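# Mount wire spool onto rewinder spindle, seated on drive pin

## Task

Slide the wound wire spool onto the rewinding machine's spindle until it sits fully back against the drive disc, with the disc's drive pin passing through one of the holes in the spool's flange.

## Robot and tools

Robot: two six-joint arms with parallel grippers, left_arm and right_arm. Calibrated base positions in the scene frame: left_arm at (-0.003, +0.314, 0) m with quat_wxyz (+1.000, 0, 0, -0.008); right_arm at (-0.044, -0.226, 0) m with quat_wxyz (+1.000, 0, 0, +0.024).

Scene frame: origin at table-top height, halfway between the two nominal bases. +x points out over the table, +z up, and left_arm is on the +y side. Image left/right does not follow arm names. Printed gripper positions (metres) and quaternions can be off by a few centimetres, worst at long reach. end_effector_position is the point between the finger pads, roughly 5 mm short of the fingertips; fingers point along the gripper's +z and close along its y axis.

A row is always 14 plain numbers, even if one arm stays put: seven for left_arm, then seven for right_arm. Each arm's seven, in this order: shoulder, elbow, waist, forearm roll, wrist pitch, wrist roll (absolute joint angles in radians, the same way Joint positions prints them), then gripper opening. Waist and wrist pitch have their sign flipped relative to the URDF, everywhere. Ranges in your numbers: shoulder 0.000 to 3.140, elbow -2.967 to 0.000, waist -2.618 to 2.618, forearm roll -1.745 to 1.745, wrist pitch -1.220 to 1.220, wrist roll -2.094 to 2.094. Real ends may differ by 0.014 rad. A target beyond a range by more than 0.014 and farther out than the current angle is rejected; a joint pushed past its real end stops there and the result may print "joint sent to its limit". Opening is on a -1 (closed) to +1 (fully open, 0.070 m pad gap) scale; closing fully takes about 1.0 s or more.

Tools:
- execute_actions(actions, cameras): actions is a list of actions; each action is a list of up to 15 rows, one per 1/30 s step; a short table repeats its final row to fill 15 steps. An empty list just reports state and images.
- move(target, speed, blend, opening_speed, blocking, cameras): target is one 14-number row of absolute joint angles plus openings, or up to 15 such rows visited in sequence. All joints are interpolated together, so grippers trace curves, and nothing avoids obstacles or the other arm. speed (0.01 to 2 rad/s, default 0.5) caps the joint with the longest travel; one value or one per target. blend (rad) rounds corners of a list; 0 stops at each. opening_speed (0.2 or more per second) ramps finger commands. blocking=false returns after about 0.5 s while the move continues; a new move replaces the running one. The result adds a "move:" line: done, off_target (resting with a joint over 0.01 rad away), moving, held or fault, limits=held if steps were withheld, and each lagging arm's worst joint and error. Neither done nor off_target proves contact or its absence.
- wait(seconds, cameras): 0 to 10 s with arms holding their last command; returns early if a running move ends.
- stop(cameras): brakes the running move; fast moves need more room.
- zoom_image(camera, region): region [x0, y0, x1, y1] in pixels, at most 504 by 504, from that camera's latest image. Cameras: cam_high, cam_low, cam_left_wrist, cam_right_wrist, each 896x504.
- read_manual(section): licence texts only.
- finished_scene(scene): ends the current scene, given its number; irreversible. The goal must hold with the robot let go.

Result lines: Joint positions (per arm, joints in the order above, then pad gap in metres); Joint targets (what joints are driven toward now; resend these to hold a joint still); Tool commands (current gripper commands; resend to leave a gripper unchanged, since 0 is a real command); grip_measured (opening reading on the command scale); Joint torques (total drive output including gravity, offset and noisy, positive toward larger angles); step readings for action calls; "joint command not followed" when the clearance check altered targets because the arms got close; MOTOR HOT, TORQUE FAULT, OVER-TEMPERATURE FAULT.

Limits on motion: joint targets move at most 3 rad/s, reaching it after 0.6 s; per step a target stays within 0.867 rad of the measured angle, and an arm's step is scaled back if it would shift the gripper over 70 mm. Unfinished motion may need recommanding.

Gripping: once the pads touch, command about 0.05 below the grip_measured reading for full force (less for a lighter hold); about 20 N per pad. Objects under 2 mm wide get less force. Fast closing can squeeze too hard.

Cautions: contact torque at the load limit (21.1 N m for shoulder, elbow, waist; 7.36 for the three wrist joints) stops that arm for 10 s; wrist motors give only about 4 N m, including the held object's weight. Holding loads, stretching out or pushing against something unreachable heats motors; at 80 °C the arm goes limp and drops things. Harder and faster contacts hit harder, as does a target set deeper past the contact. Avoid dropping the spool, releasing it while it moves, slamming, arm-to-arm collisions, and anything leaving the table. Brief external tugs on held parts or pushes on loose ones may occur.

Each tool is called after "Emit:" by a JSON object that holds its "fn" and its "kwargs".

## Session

Emit:
{"fn": "execute_actions", "kwargs": {"actions": []}}

Emit:
{"fn": "zoom_image", "kwargs": {"camera": "cam_high", "region": [360, 190, 560, 330]}}

Emit:
{"fn": "zoom_image", "kwargs": {"camera": "cam_low", "region": [330, 120, 630, 440]}}

Scene clock: 0.00 s.
left_arm: end_effector_position=(+0.2525, -0.0762, +0.3904) grip_measured=+0.99 end_effector_quat_wxyz=(+0.428, +0.574, +0.626, -0.309) | right_arm: end_effector_position=(+0.2820, -0.3620, +0.2096) grip_measured=+0.99 end_effector_quat_wxyz=(+0.307, +0.172, +0.932, -0.087)
Joint names: [shoulder, elbow, waist, forearm roll, wrist pitch, wrist roll]
Joint positions: left_arm=[1.626 -1.8 0.721 -0.709 -0.946 0.895 0.07] | right_arm=[1.324 -1.07 0.402 -0.092 -0.758 0.057 0.07]
Joint torques (N m): no reading
Motor temperatures (°C): left_arm=[32 31 33 36 33 29] | right_arm=[36 31 29 33 36 28]
Joint targets: left_arm=[1.626 -1.800 0.721 -0.709 -0.946 0.895] | right_arm=[1.324 -1.070 0.402 -0.092 -0.758 0.057]
Tool commands: left_gripper/opening=+1.0 right_gripper/opening=+1.0

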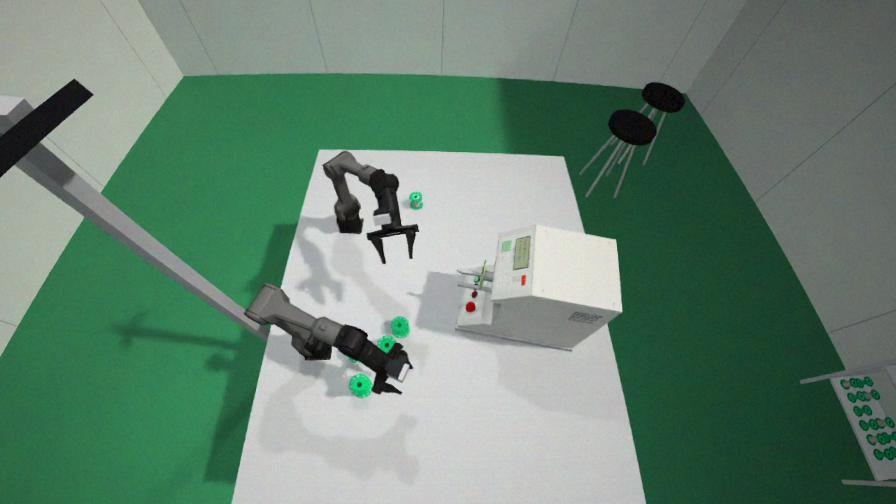

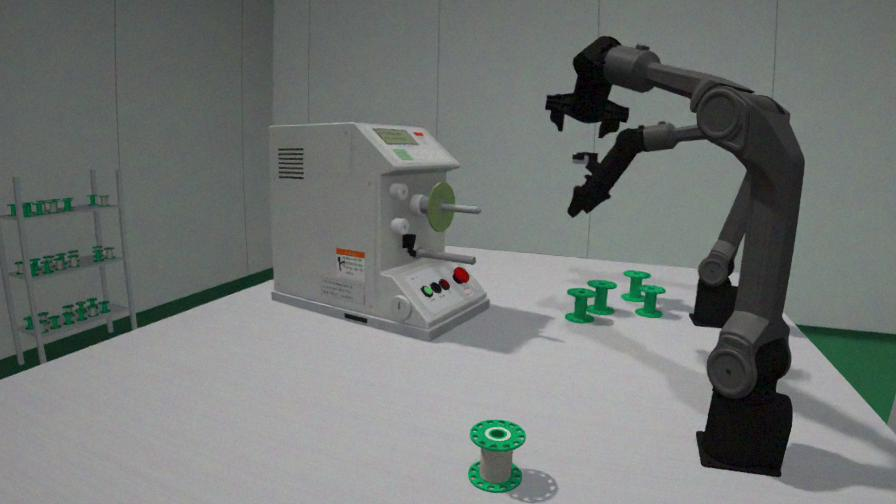

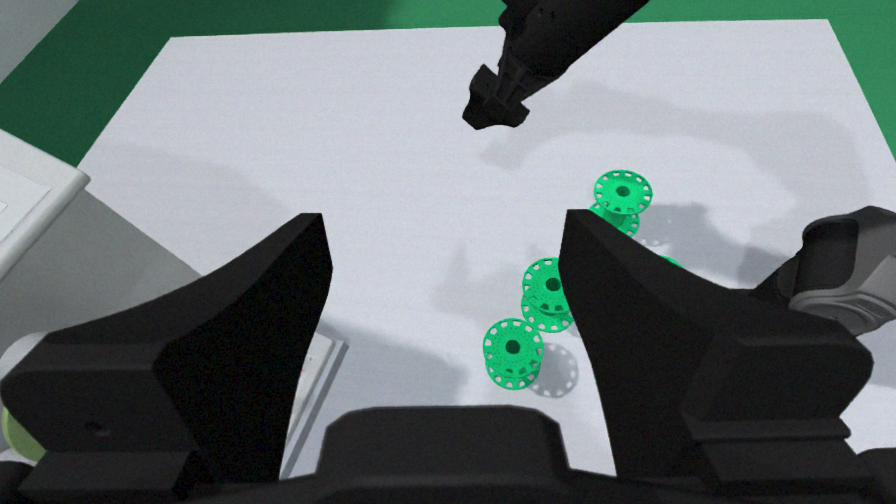

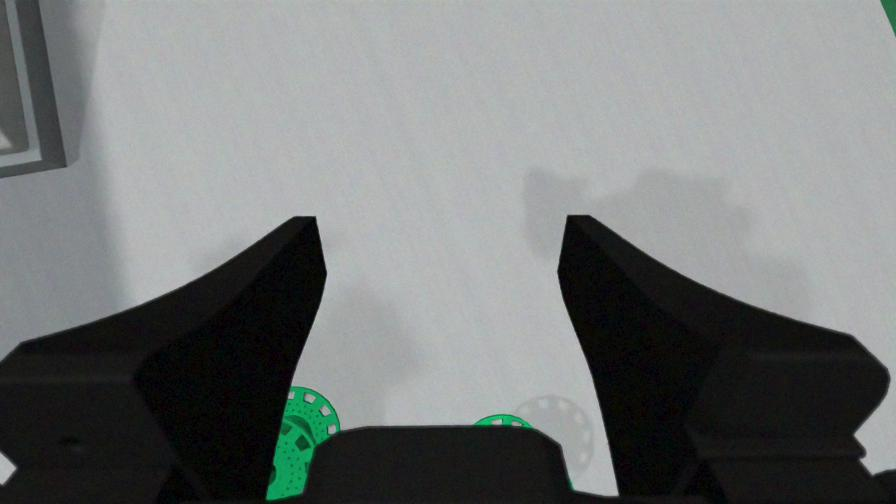

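Scaled by 2.520 from the camera's 896x504 image, which has a finer 1280x720 frame.

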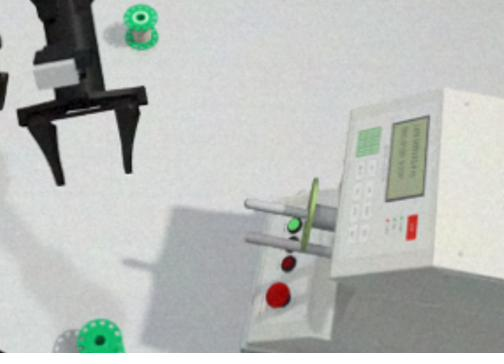

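Scaled by 1.575 from the camera's 896x504 image, which has a finer 1280x720 frame.

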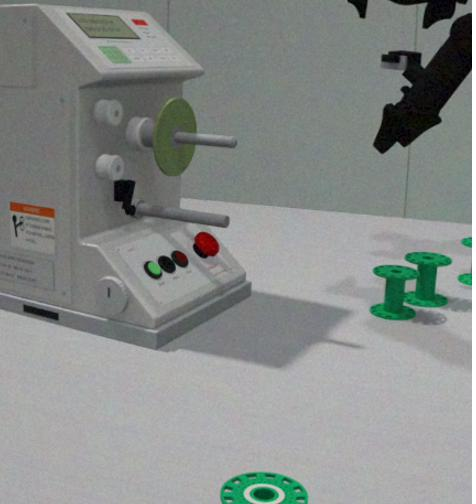

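Emit:
{"fn": "move", "kwargs": {"target": [0.612, -0.632, -0.27, 0, -0.95, 0, 1, 1.257, -0.717, 0.563, -1.376, 1.128, 1.081, 1], "speed": 0.8}}

Emit:
{"fn": "zoom_image", "kwargs": {"camera": "cam_left_wrist", "region": [340, 20, 600, 240]}}

Emit:
{"fn": "zoom_image", "kwargs": {"camera": "cam_right_wrist", "region": [330, 40, 590, 220]}}

Scene clock: 12.97 s.
left_arm: end_effector_position=(+0.1760, +0.3607, +0.1996) grip_measured=+0.99 end_effector_quat_wxyz=(+0.353, -0.120, +0.927, +0.045) | right_arm: end_effector_position=(+0.3026, -0.1967, +0.3067) grip_measured=+0.99 end_effector_quat_wxyz=(+0.668, -0.203, +0.688, +0.198)
Joint names: [shoulder, elbow, waist, forearm roll, wrist pitch, wrist roll]
Joint positions: left_arm=[0.61 -0.631 -0.271 0 -0.95 -0.001 0.07] | right_arm=[1.258 -0.717 0.563 -1.376 1.128 1.082 0.07]
Joint torques (N m): left_arm=[2.56 -8.22 1.26 -0.1 0.59 0.25] | right_arm=[-2.29 -5.18 1.33 1.08 0.54 -0.15]
Motor temperatures (°C): left_arm=[32 31 33 36 33 29] | right_arm=[36 32 29 33 37 28]
Joint targets: left_arm=[0.612 -0.632 -0.270 0.000 -0.950 0.000] | right_arm=[1.257 -0.717 0.563 -1.376 1.128 1.081]
move: done

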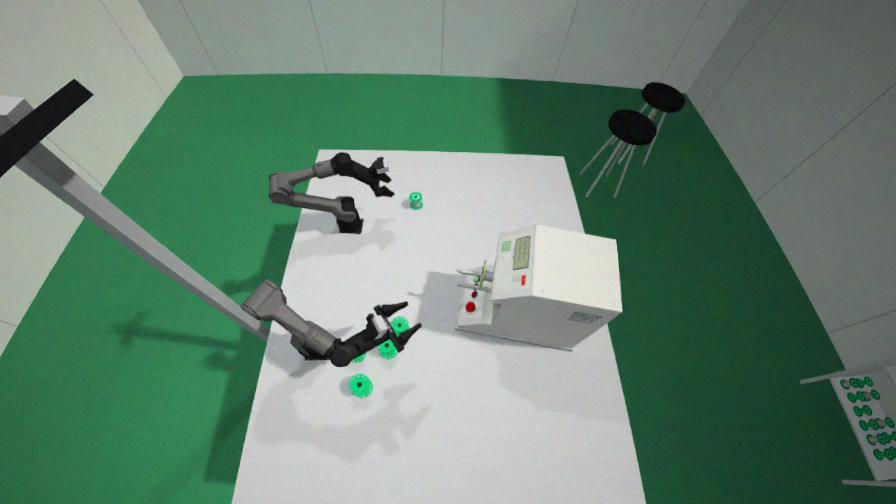

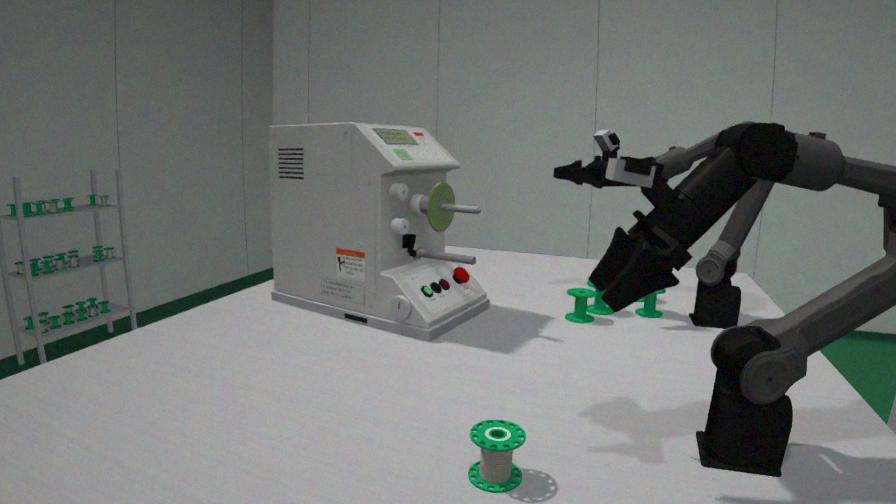

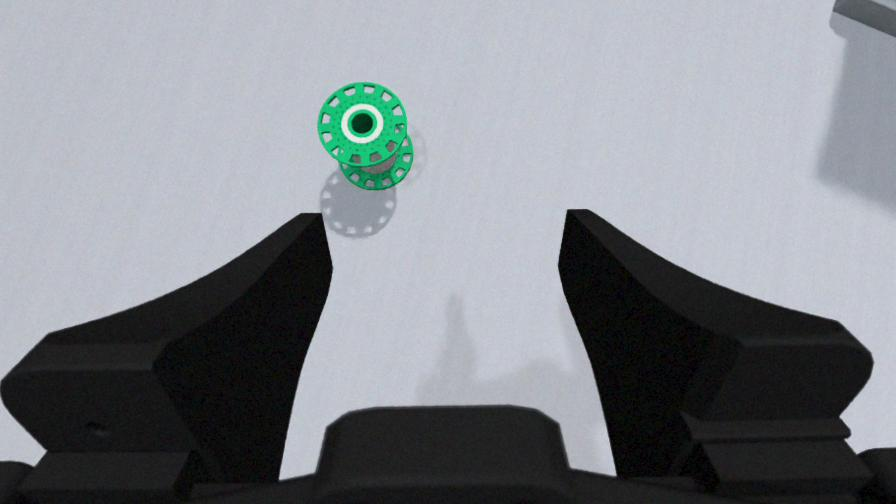

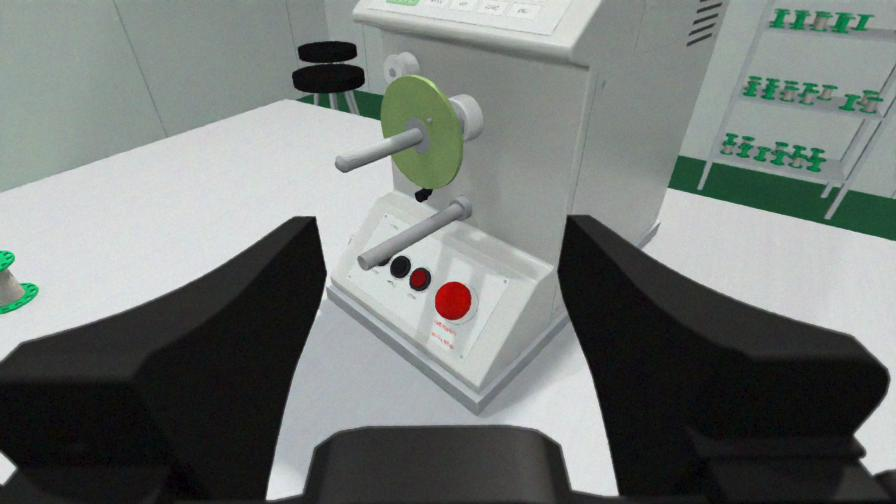

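Scaled by 1.938 from the camera's 896x504 image, which has a finer 1280x720 frame.

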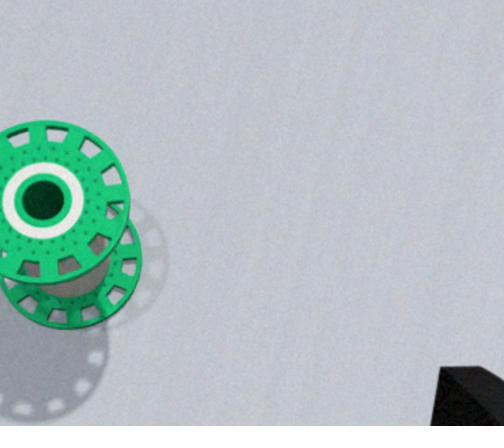

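Scaled by 1.938 from the camera's 896x504 image, which has a finer 1280x720 frame.

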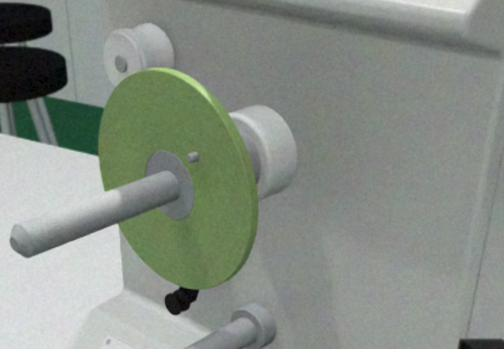

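Emit:
{"fn": "execute_actions", "kwargs": {"actions": []}}

Scene clock: 34.30 s.
left_arm: end_effector_position=(+0.1763, +0.3606, +0.1998) grip_measured=+0.99 end_effector_quat_wxyz=(+0.353, -0.119, +0.927, +0.045) | right_arm: end_effector_position=(+0.3026, -0.1967, +0.3067) grip_measured=+0.99 end_effector_quat_wxyz=(+0.668, -0.203, +0.688, +0.198)
Joint names: [shoulder, elbow, waist, forearm roll, wrist pitch, wrist roll]
Joint positions: left_arm=[0.611 -0.632 -0.271 0 -0.95 0 0.07] | right_arm=[1.258 -0.717 0.563 -1.376 1.128 1.082 0.07]
Joint torques (N m): left_arm=[2.56 -7.79 1.14 0.02 0.55 0.21] | right_arm=[-1.71 -6.46 0.98 0.9 0.7 -0.14]
Motor temperatures (°C): left_arm=[32 32 33 36 33 29] | right_arm=[36 32 29 34 37 28]
Joint targets: left_arm=[0.612 -0.632 -0.270 0.000 -0.950 0.000] | right_arm=[1.257 -0.717 0.563 -1.376 1.128 1.081]
Tool commands: left_gripper/opening=+1.0 right_gripper/opening=+1.0

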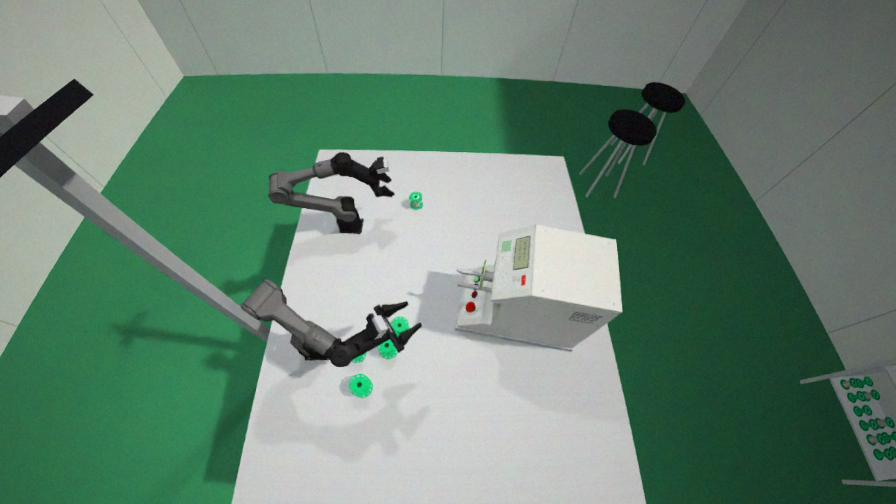

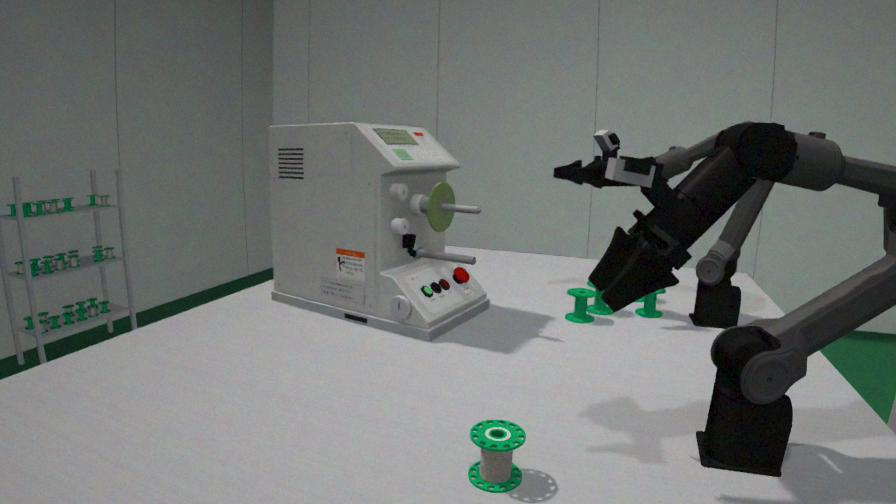

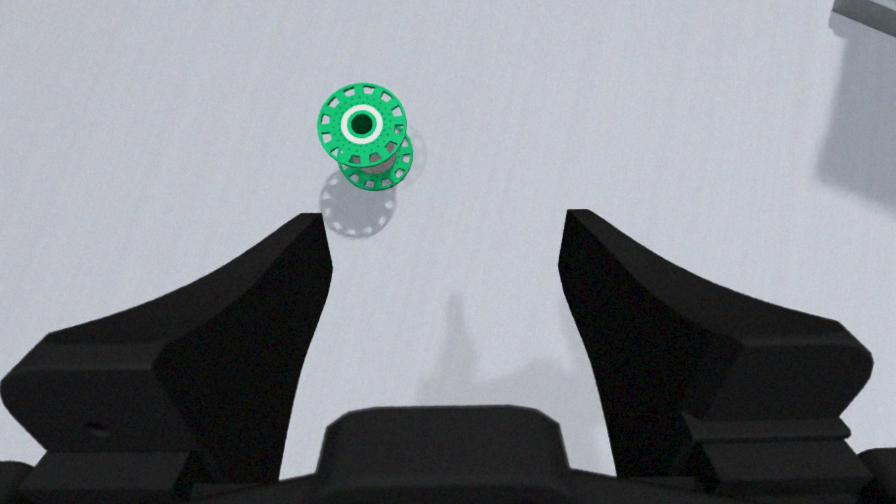

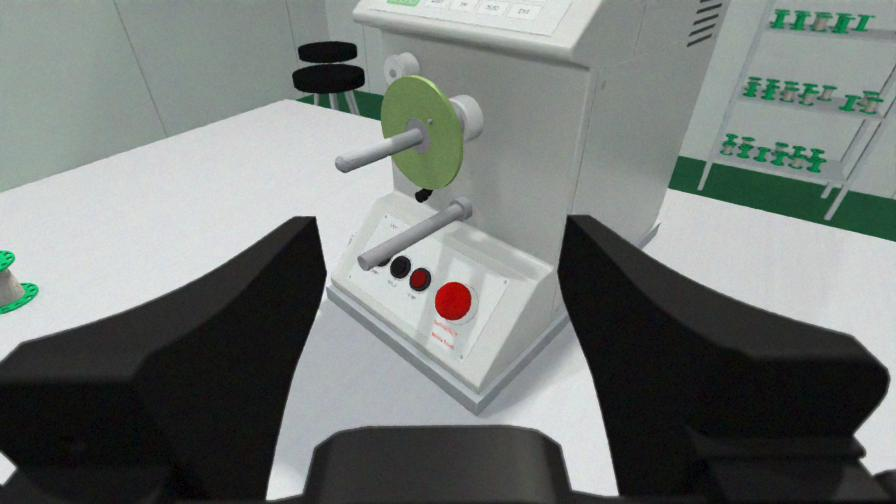

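Emit:
{"fn": "zoom_image", "kwargs": {"camera": "cam_left_wrist", "region": [300, 60, 440, 210]}}

Emit:
{"fn": "zoom_image", "kwargs": {"camera": "cam_right_wrist", "region": [320, 60, 500, 200]}}

Emit:
{"fn": "zoom_image", "kwargs": {"camera": "cam_high", "region": [430, 225, 520, 325]}}

Scaled by 3.360 from the camera's 896x504 image, which has a finer 1280x720 frame.

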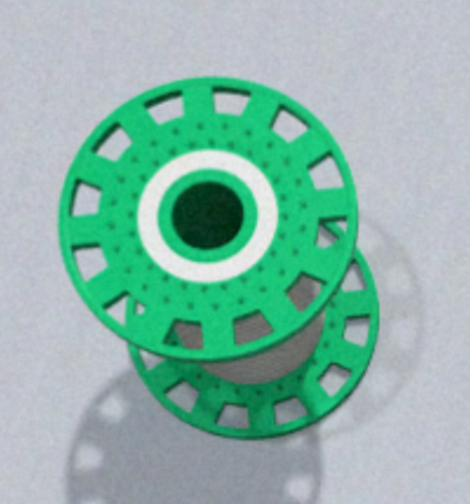

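Scaled by 2.800 from the camera's 896x504 image, which has a finer 1280x720 frame.

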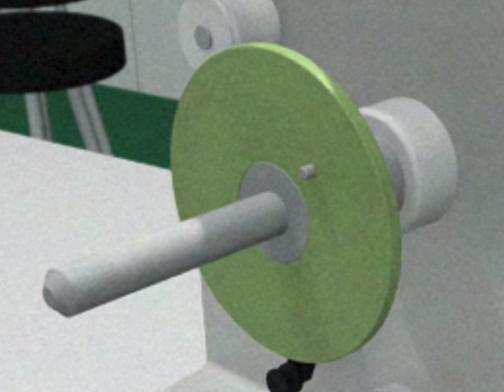

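Scaled by 5.040 from the camera's 896x504 image, which has a finer 1280x720 frame.

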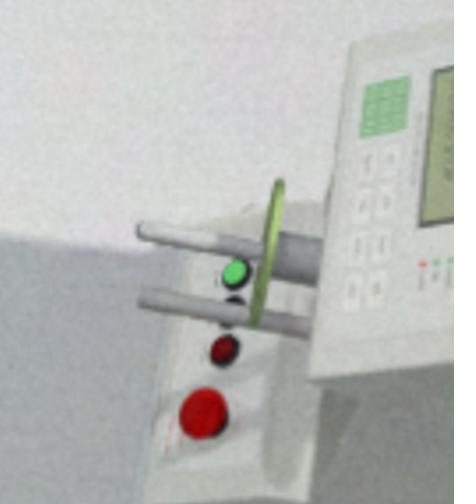

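Emit:
{"fn": "zoom_image", "kwargs": {"camera": "cam_left_wrist", "region": [336, 130, 426, 200]}}

Emit:
{"fn": "zoom_image", "kwargs": {"camera": "cam_low", "region": [450, 400, 550, 500]}}

Scaled by 5.600 from the camera's 896x504 image, which has a finer 1280x720 frame.

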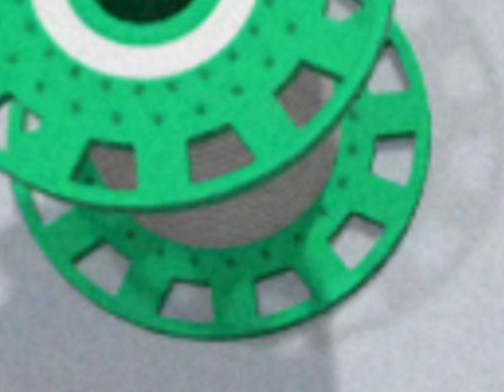

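Scaled by 5.040 from the camera's 896x504 image, which has a finer 1280x720 frame.

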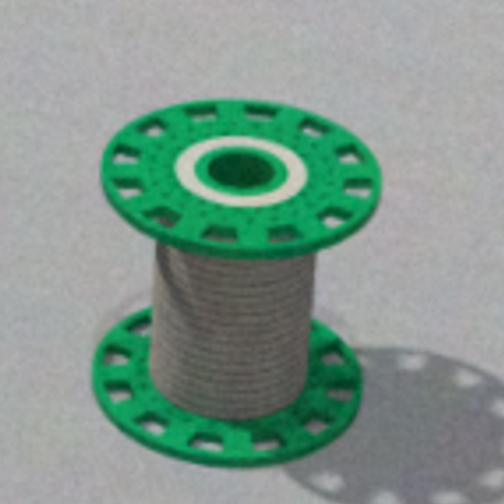

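Emit:
{"fn": "zoom_image", "kwargs": {"camera": "cam_right_wrist", "region": [376, 70, 472, 194]}}

Emit:
{"fn": "zoom_image", "kwargs": {"camera": "cam_low", "region": [390, 150, 500, 280]}}

Scaled by 4.065 from the camera's 896x504 image, which has a finer 1280x720 frame.

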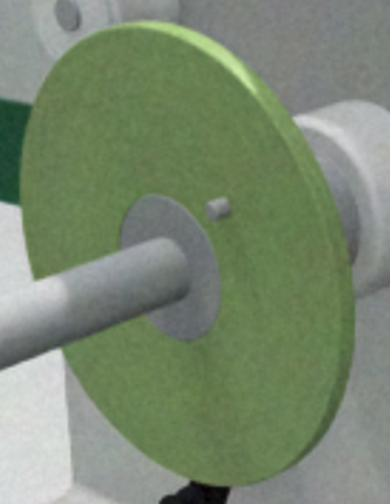

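Scaled by 3.877 from the camera's 896x504 image, which has a finer 1280x720 frame.

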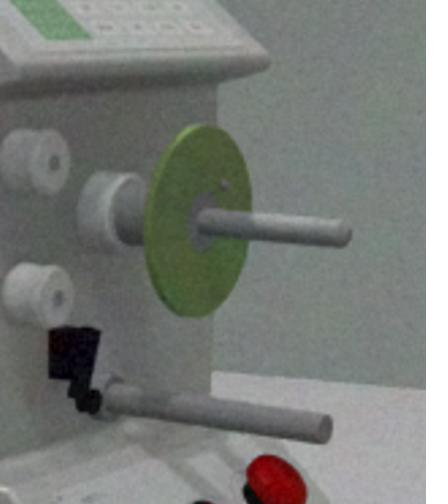

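Emit:
{"fn": "move", "kwargs": {"target": [1.608, -0.444, 0.306, -1.704, 1.143, 0.545, 1.0, 1.257, -0.717, 0.563, -1.376, 1.128, 1.081, 1.0], "speed": 0.9}}

Scene clock: 76.63 s.
left_arm: end_effector_position=(+0.2568, +0.4380, +0.0994) grip_measured=+0.99 end_effector_quat_wxyz=(+0.451, -0.458, +0.708, +0.292) | right_arm: end_effector_position=(+0.3026, -0.1967, +0.3067) grip_measured=+0.99 end_effector_quat_wxyz=(+0.668, -0.203, +0.688, +0.198)
Joint names: [shoulder, elbow, waist, forearm roll, wrist pitch, wrist roll]
Joint positions: left_arm=[1.609 -0.444 0.306 -1.704 1.143 0.545 0.07] | right_arm=[1.258 -0.717 0.563 -1.376 1.128 1.082 0.07]
Joint torques (N m): left_arm=[-4.28 -3.03 0.69 0.41 0.51 0.05] | right_arm=[-1.21 -6.38 0.45 0.95 0.63 -0.12]
Motor temperatures (°C): left_arm=[32 32 33 35 33 29] | right_arm=[36 33 29 35 37 28]
Joint targets: left_arm=[1.608 -0.444 0.306 -1.704 1.143 0.545] | right_arm=[1.257 -0.717 0.563 -1.376 1.128 1.081]
move: done

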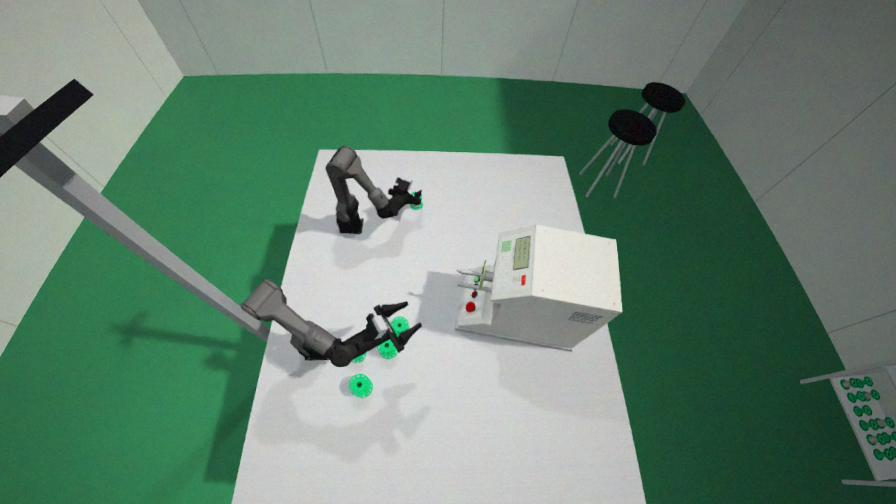

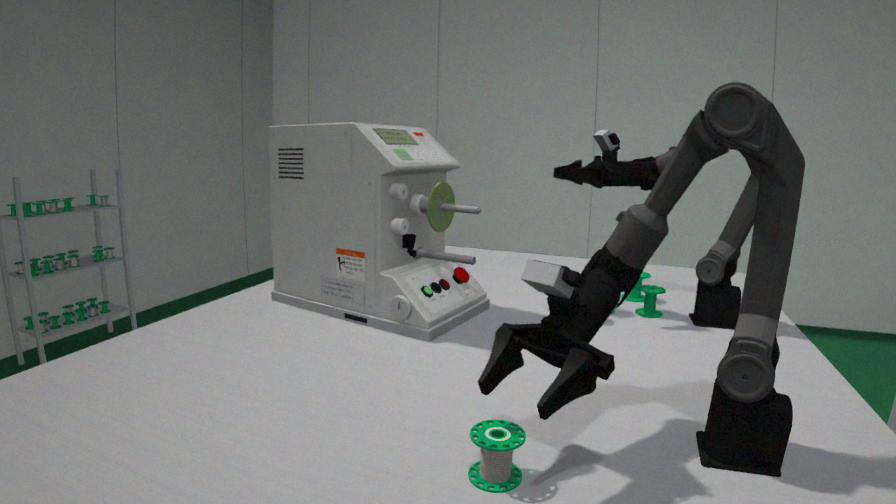

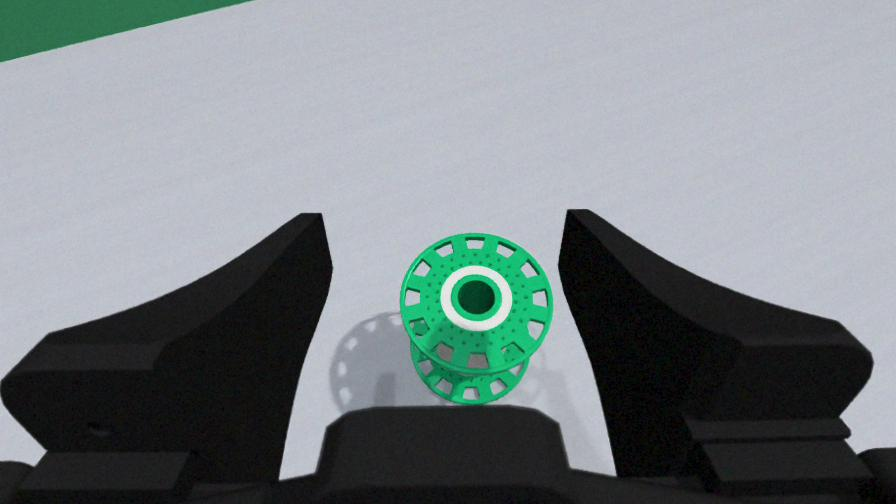

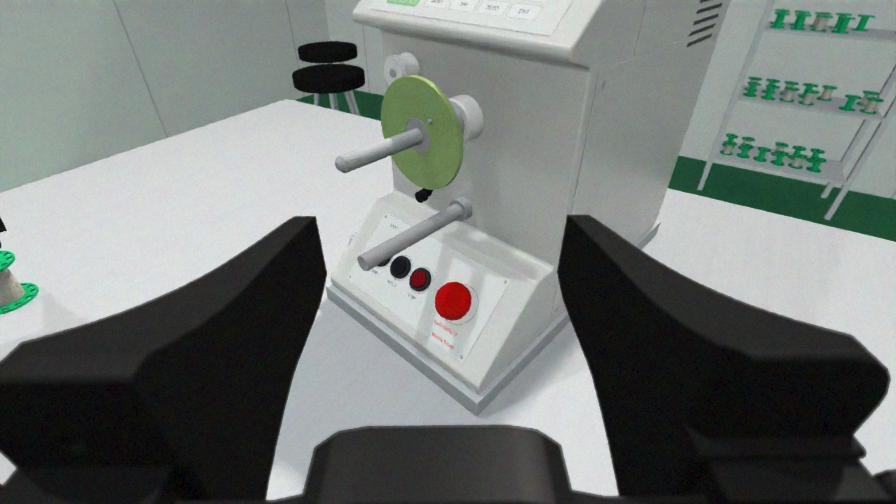

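Emit:
{"fn": "zoom_image", "kwargs": {"camera": "cam_left_wrist", "region": [390, 222, 565, 412]}}

Scaled by 2.653 from the camera's 896x504 image, which has a finer 1280x720 frame.

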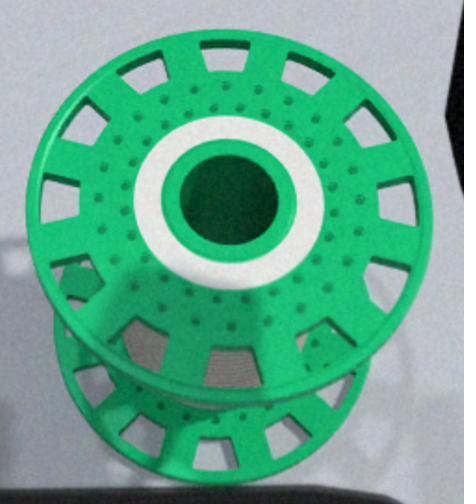

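Emit:
{"fn": "move", "kwargs": {"target": [1.727, -0.468, 0.267, -1.6245, 1.117, 0.442, 1.0, 1.257, -0.717, 0.563, -1.376, 1.128, 1.081, 1.0], "cameras": ["cam_left_wrist", "cam_low"]}}

Scene clock: 86.50 s.
left_arm: end_effector_position=(+0.2710, +0.4415, +0.0793) grip_measured=+0.99 end_effector_quat_wxyz=(+0.451, -0.458, +0.708, +0.292) | right_arm: end_effector_position=(+0.3026, -0.1967, +0.3067) grip_measured=+0.99 end_effector_quat_wxyz=(+0.668, -0.203, +0.688, +0.198)
Joint names: [shoulder, elbow, waist, forearm roll, wrist pitch, wrist roll]
Joint positions: left_arm=[1.728 -0.468 0.267 -1.624 1.117 0.441 0.07] | right_arm=[1.258 -0.717 0.563 -1.376 1.128 1.082 0.07]
Joint torques (N m): left_arm=[-5.39 -3.92 0.23 0.28 0.66 0.24] | right_arm=[-1.23 -6.4 0.08 0.98 0.6 -0.09]
Motor temperatures (°C): left_arm=[32 32 33 35 34 29] | right_arm=[36 33 29 35 37 28]
Joint targets: left_arm=[1.727 -0.468 0.267 -1.625 1.117 0.442] | right_arm=[1.257 -0.717 0.563 -1.376 1.128 1.081]
move: done
Images, in order (width x height): cam_low 896x504, cam_left_wrist 896x504.

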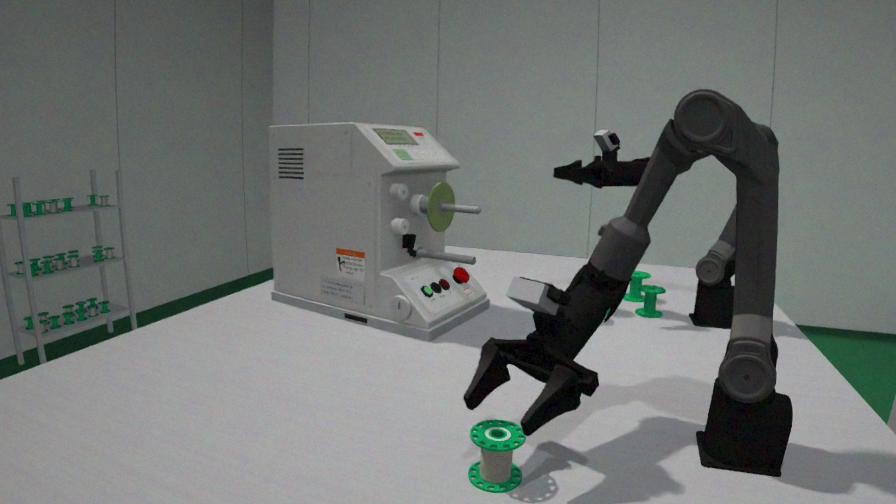

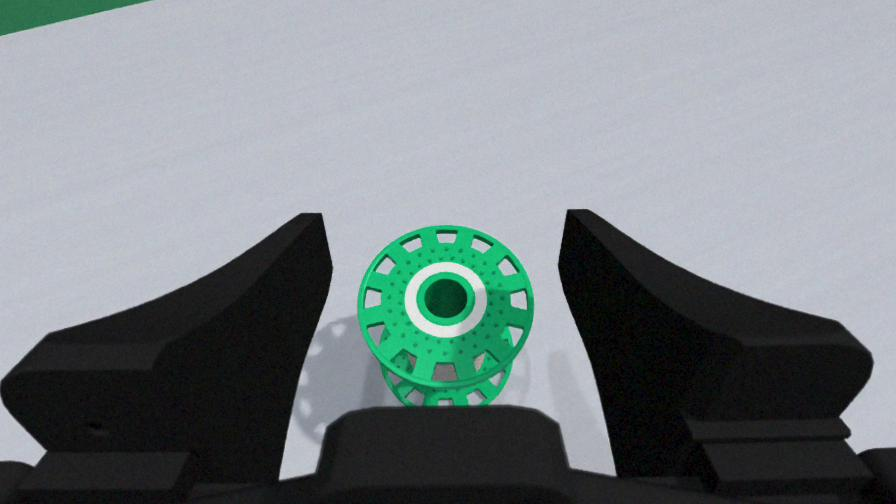

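Emit:
{"fn": "move", "kwargs": {"target": [[1.891, -0.4445, 0.267, -1.533, 1.116, 0.234, 1.0, 1.257, -0.717, 0.563, -1.376, 1.128, 1.081, 1.0], [2.041, -0.444, 0.267, -1.460, 1.127, 0.068, 1.0, 1.257, -0.717, 0.563, -1.376, 1.128, 1.081, 1.0]], "speed": [0.3, 0.2], "blend": [0.03, 0], "cameras": ["cam_left_wrist", "cam_low"]}}

Scene clock: 89.73 s.
left_arm: end_effector_position=(+0.2708, +0.4416, +0.0142) grip_measured=+0.99 end_effector_quat_wxyz=(+0.451, -0.458, +0.708, +0.292) | right_arm: end_effector_position=(+0.3026, -0.1967, +0.3067) grip_measured=+0.99 end_effector_quat_wxyz=(+0.668, -0.203, +0.688, +0.198)
Joint names: [shoulder, elbow, waist, forearm roll, wrist pitch, wrist roll]
Joint positions: left_arm=[2.042 -0.444 0.267 -1.46 1.127 0.067 0.07] | right_arm=[1.258 -0.717 0.563 -1.376 1.128 1.082 0.07]
Joint torques (N m): left_arm=[-5.98 0.08 1.12 -0.02 0.72 0.25] | right_arm=[-1.23 -6.38 0.03 1 0.56 -0.08]
Motor temperatures (°C): left_arm=[32 31 33 35 34 29] | right_arm=[36 33 29 35 37 28]
Joint targets: left_arm=[2.041 -0.444 0.267 -1.460 1.127 0.068] | right_arm=[1.257 -0.717 0.563 -1.376 1.128 1.081]
move: done
Images, in order (width x height): cam_low 896x504, cam_left_wrist 896x504.

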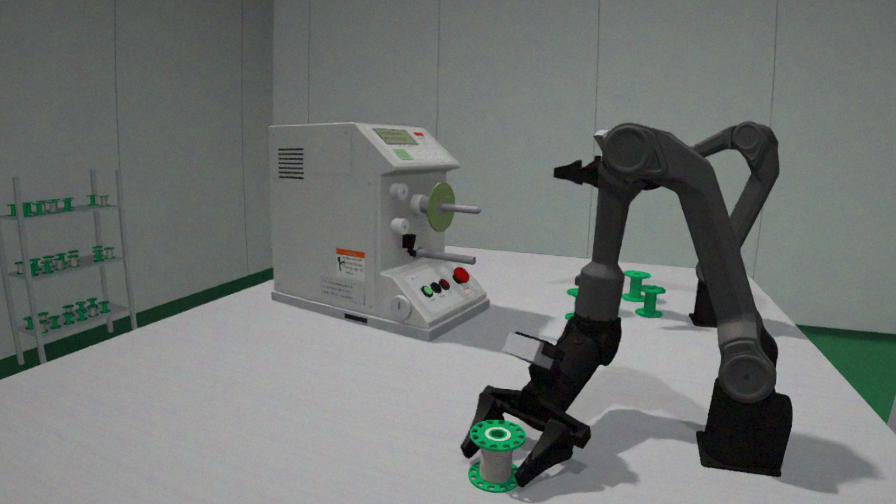

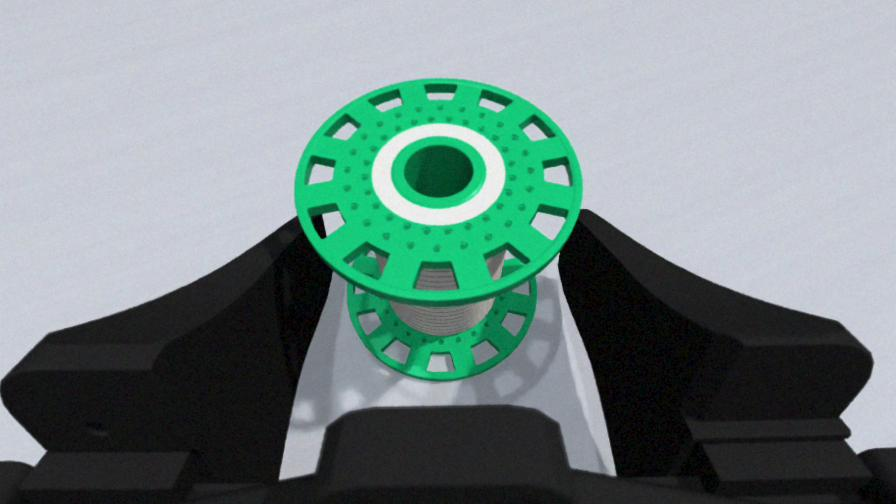

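Emit:
{"fn": "zoom_image", "kwargs": {"camera": "cam_low", "region": [440, 360, 620, 504]}}

Emit:
{"fn": "zoom_image", "kwargs": {"camera": "cam_left_wrist", "region": [270, 70, 620, 420]}}

Scaled by 2.800 from the camera's 896x504 image, which has a finer 1280x720 frame.

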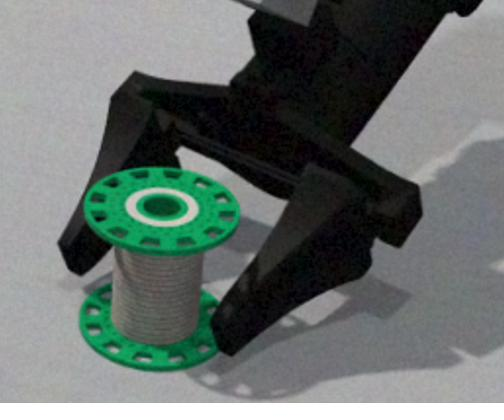

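Scaled by 1.440 from the camera's 896x504 image, which has a finer 1280x720 frame.

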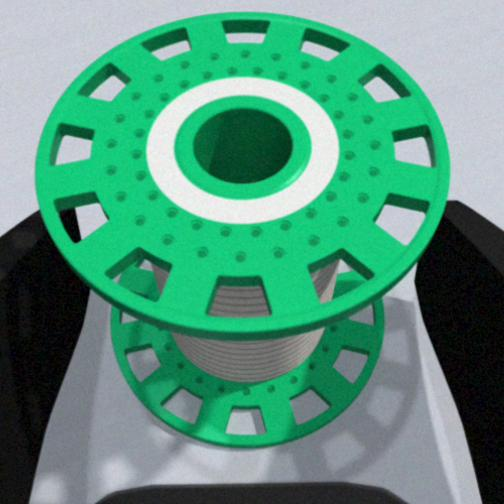

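Emit:
{"fn": "move", "kwargs": {"target": [[2.040, -0.439, 0.276, -1.460, 1.127, 0.068, 1.0, 1.257, -0.717, 0.563, -1.376, 1.128, 1.081, 1.0], [2.040, -0.439, 0.276, -1.460, 1.127, 0.068, 0.2, 1.257, -0.717, 0.563, -1.376, 1.128, 1.081, 1.0]], "speed": 0.2, "opening_speed": 0.8, "cameras": ["cam_left_wrist", "cam_low"]}}

Scene clock: 100.17 s.
left_arm: end_effector_position=(+0.2708, +0.4394, +0.0144) grip_measured=+0.20 end_effector_quat_wxyz=(+0.451, -0.454, +0.711, +0.291) | right_arm: end_effector_position=(+0.3026, -0.1967, +0.3067) grip_measured=+0.99 end_effector_quat_wxyz=(+0.668, -0.203, +0.688, +0.198)
Joint names: [shoulder, elbow, waist, forearm roll, wrist pitch, wrist roll]
Joint positions: left_arm=[2.04 -0.44 0.276 -1.46 1.127 0.068 0.042] | right_arm=[1.258 -0.717 0.563 -1.376 1.128 1.082 0.07]
Joint torques (N m): left_arm=[-6.37 0.06 1.1 0.06 0.72 0.15] | right_arm=[-1.23 -6.37 0.1 1.07 0.47 -0.04]
Motor temperatures (°C): left_arm=[32 31 33 35 34 29] | right_arm=[36 33 29 35 37 28]
Joint targets: left_arm=[2.040 -0.439 0.276 -1.460 1.127 0.068] | right_arm=[1.257 -0.717 0.563 -1.376 1.128 1.081]
move: done
Images, in order (width x height): cam_low 896x504, cam_left_wrist 896x504.

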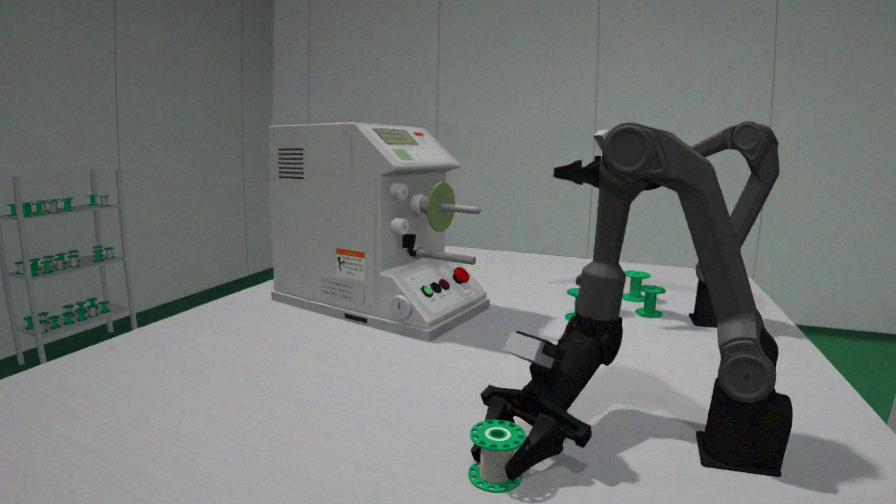

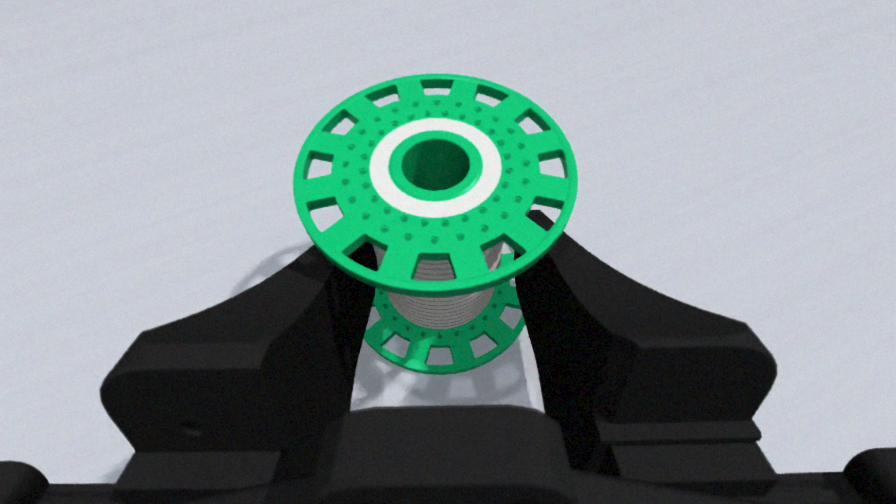

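Emit:
{"fn": "move", "kwargs": {"target": [[2.039, -0.433, 0.268, -1.460, 1.127, 0.068, 0.2, 1.257, -0.717, 0.563, -1.376, 1.128, 1.081, 1.0], [2.039, -0.433, 0.268, -1.460, 1.127, 0.068, -0.15, 1.257, -0.717, 0.563, -1.376, 1.128, 1.081, 1.0]], "speed": 0.1, "opening_speed": 0.4, "cameras": ["cam_left_wrist", "cam_low"]}}

Scene clock: 104.23 s.
left_arm: end_effector_position=(+0.2679, +0.4421, +0.0142) grip_measured=-0.01 end_effector_quat_wxyz=(+0.449, -0.456, +0.710, +0.295) | right_arm: end_effector_position=(+0.3026, -0.1967, +0.3067) grip_measured=+0.99 end_effector_quat_wxyz=(+0.668, -0.203, +0.688, +0.198)
Joint names: [shoulder, elbow, waist, forearm roll, wrist pitch, wrist roll]
Joint positions: left_arm=[2.04 -0.434 0.268 -1.46 1.127 0.068 0.035] | right_arm=[1.258 -0.717 0.563 -1.376 1.128 1.082 0.07]
Joint torques (N m): left_arm=[-5.91 -0.47 -0.22 -0.09 0.64 0.1] | right_arm=[-1.22 -6.36 0.04 1.1 0.48 -0.02]
Motor temperatures (°C): left_arm=[33 31 33 35 34 29] | right_arm=[36 33 29 35 37 28]
Joint targets: left_arm=[2.039 -0.433 0.268 -1.460 1.127 0.068] | right_arm=[1.257 -0.717 0.563 -1.376 1.128 1.081]
move: done
Images, in order (width x height): cam_low 896x504, cam_left_wrist 896x504.

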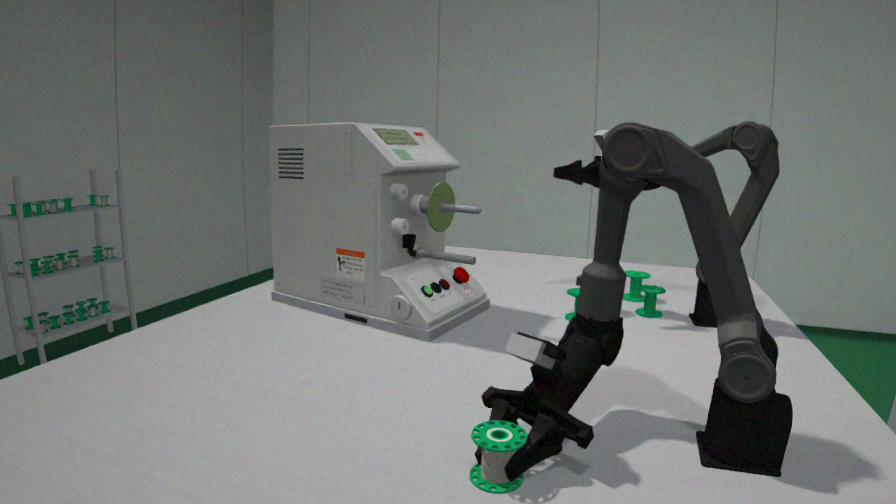

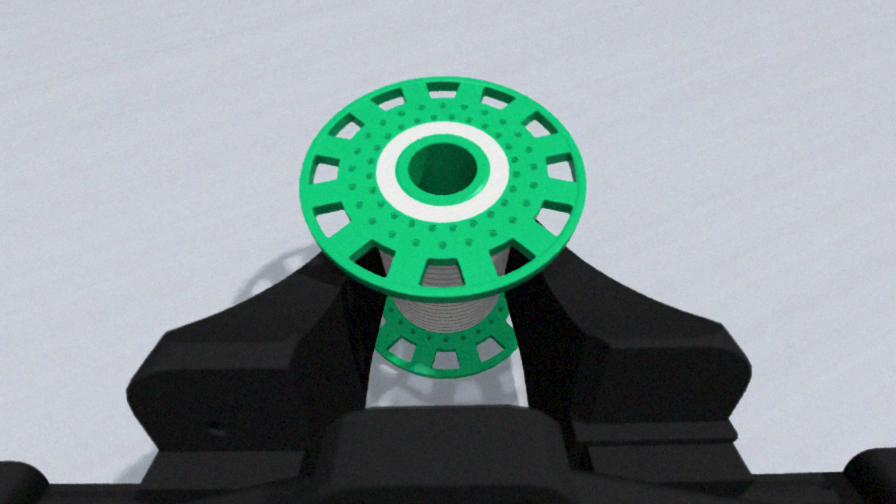

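Emit:
{"fn": "zoom_image", "kwargs": {"camera": "cam_left_wrist", "region": [270, 60, 620, 410]}}

Scaled by 1.440 from the camera's 896x504 image, which has a finer 1280x720 frame.

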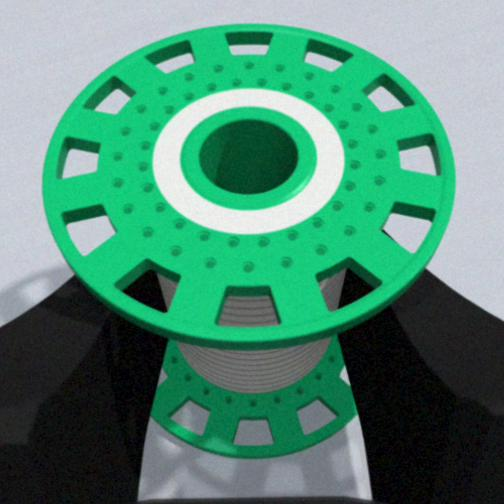

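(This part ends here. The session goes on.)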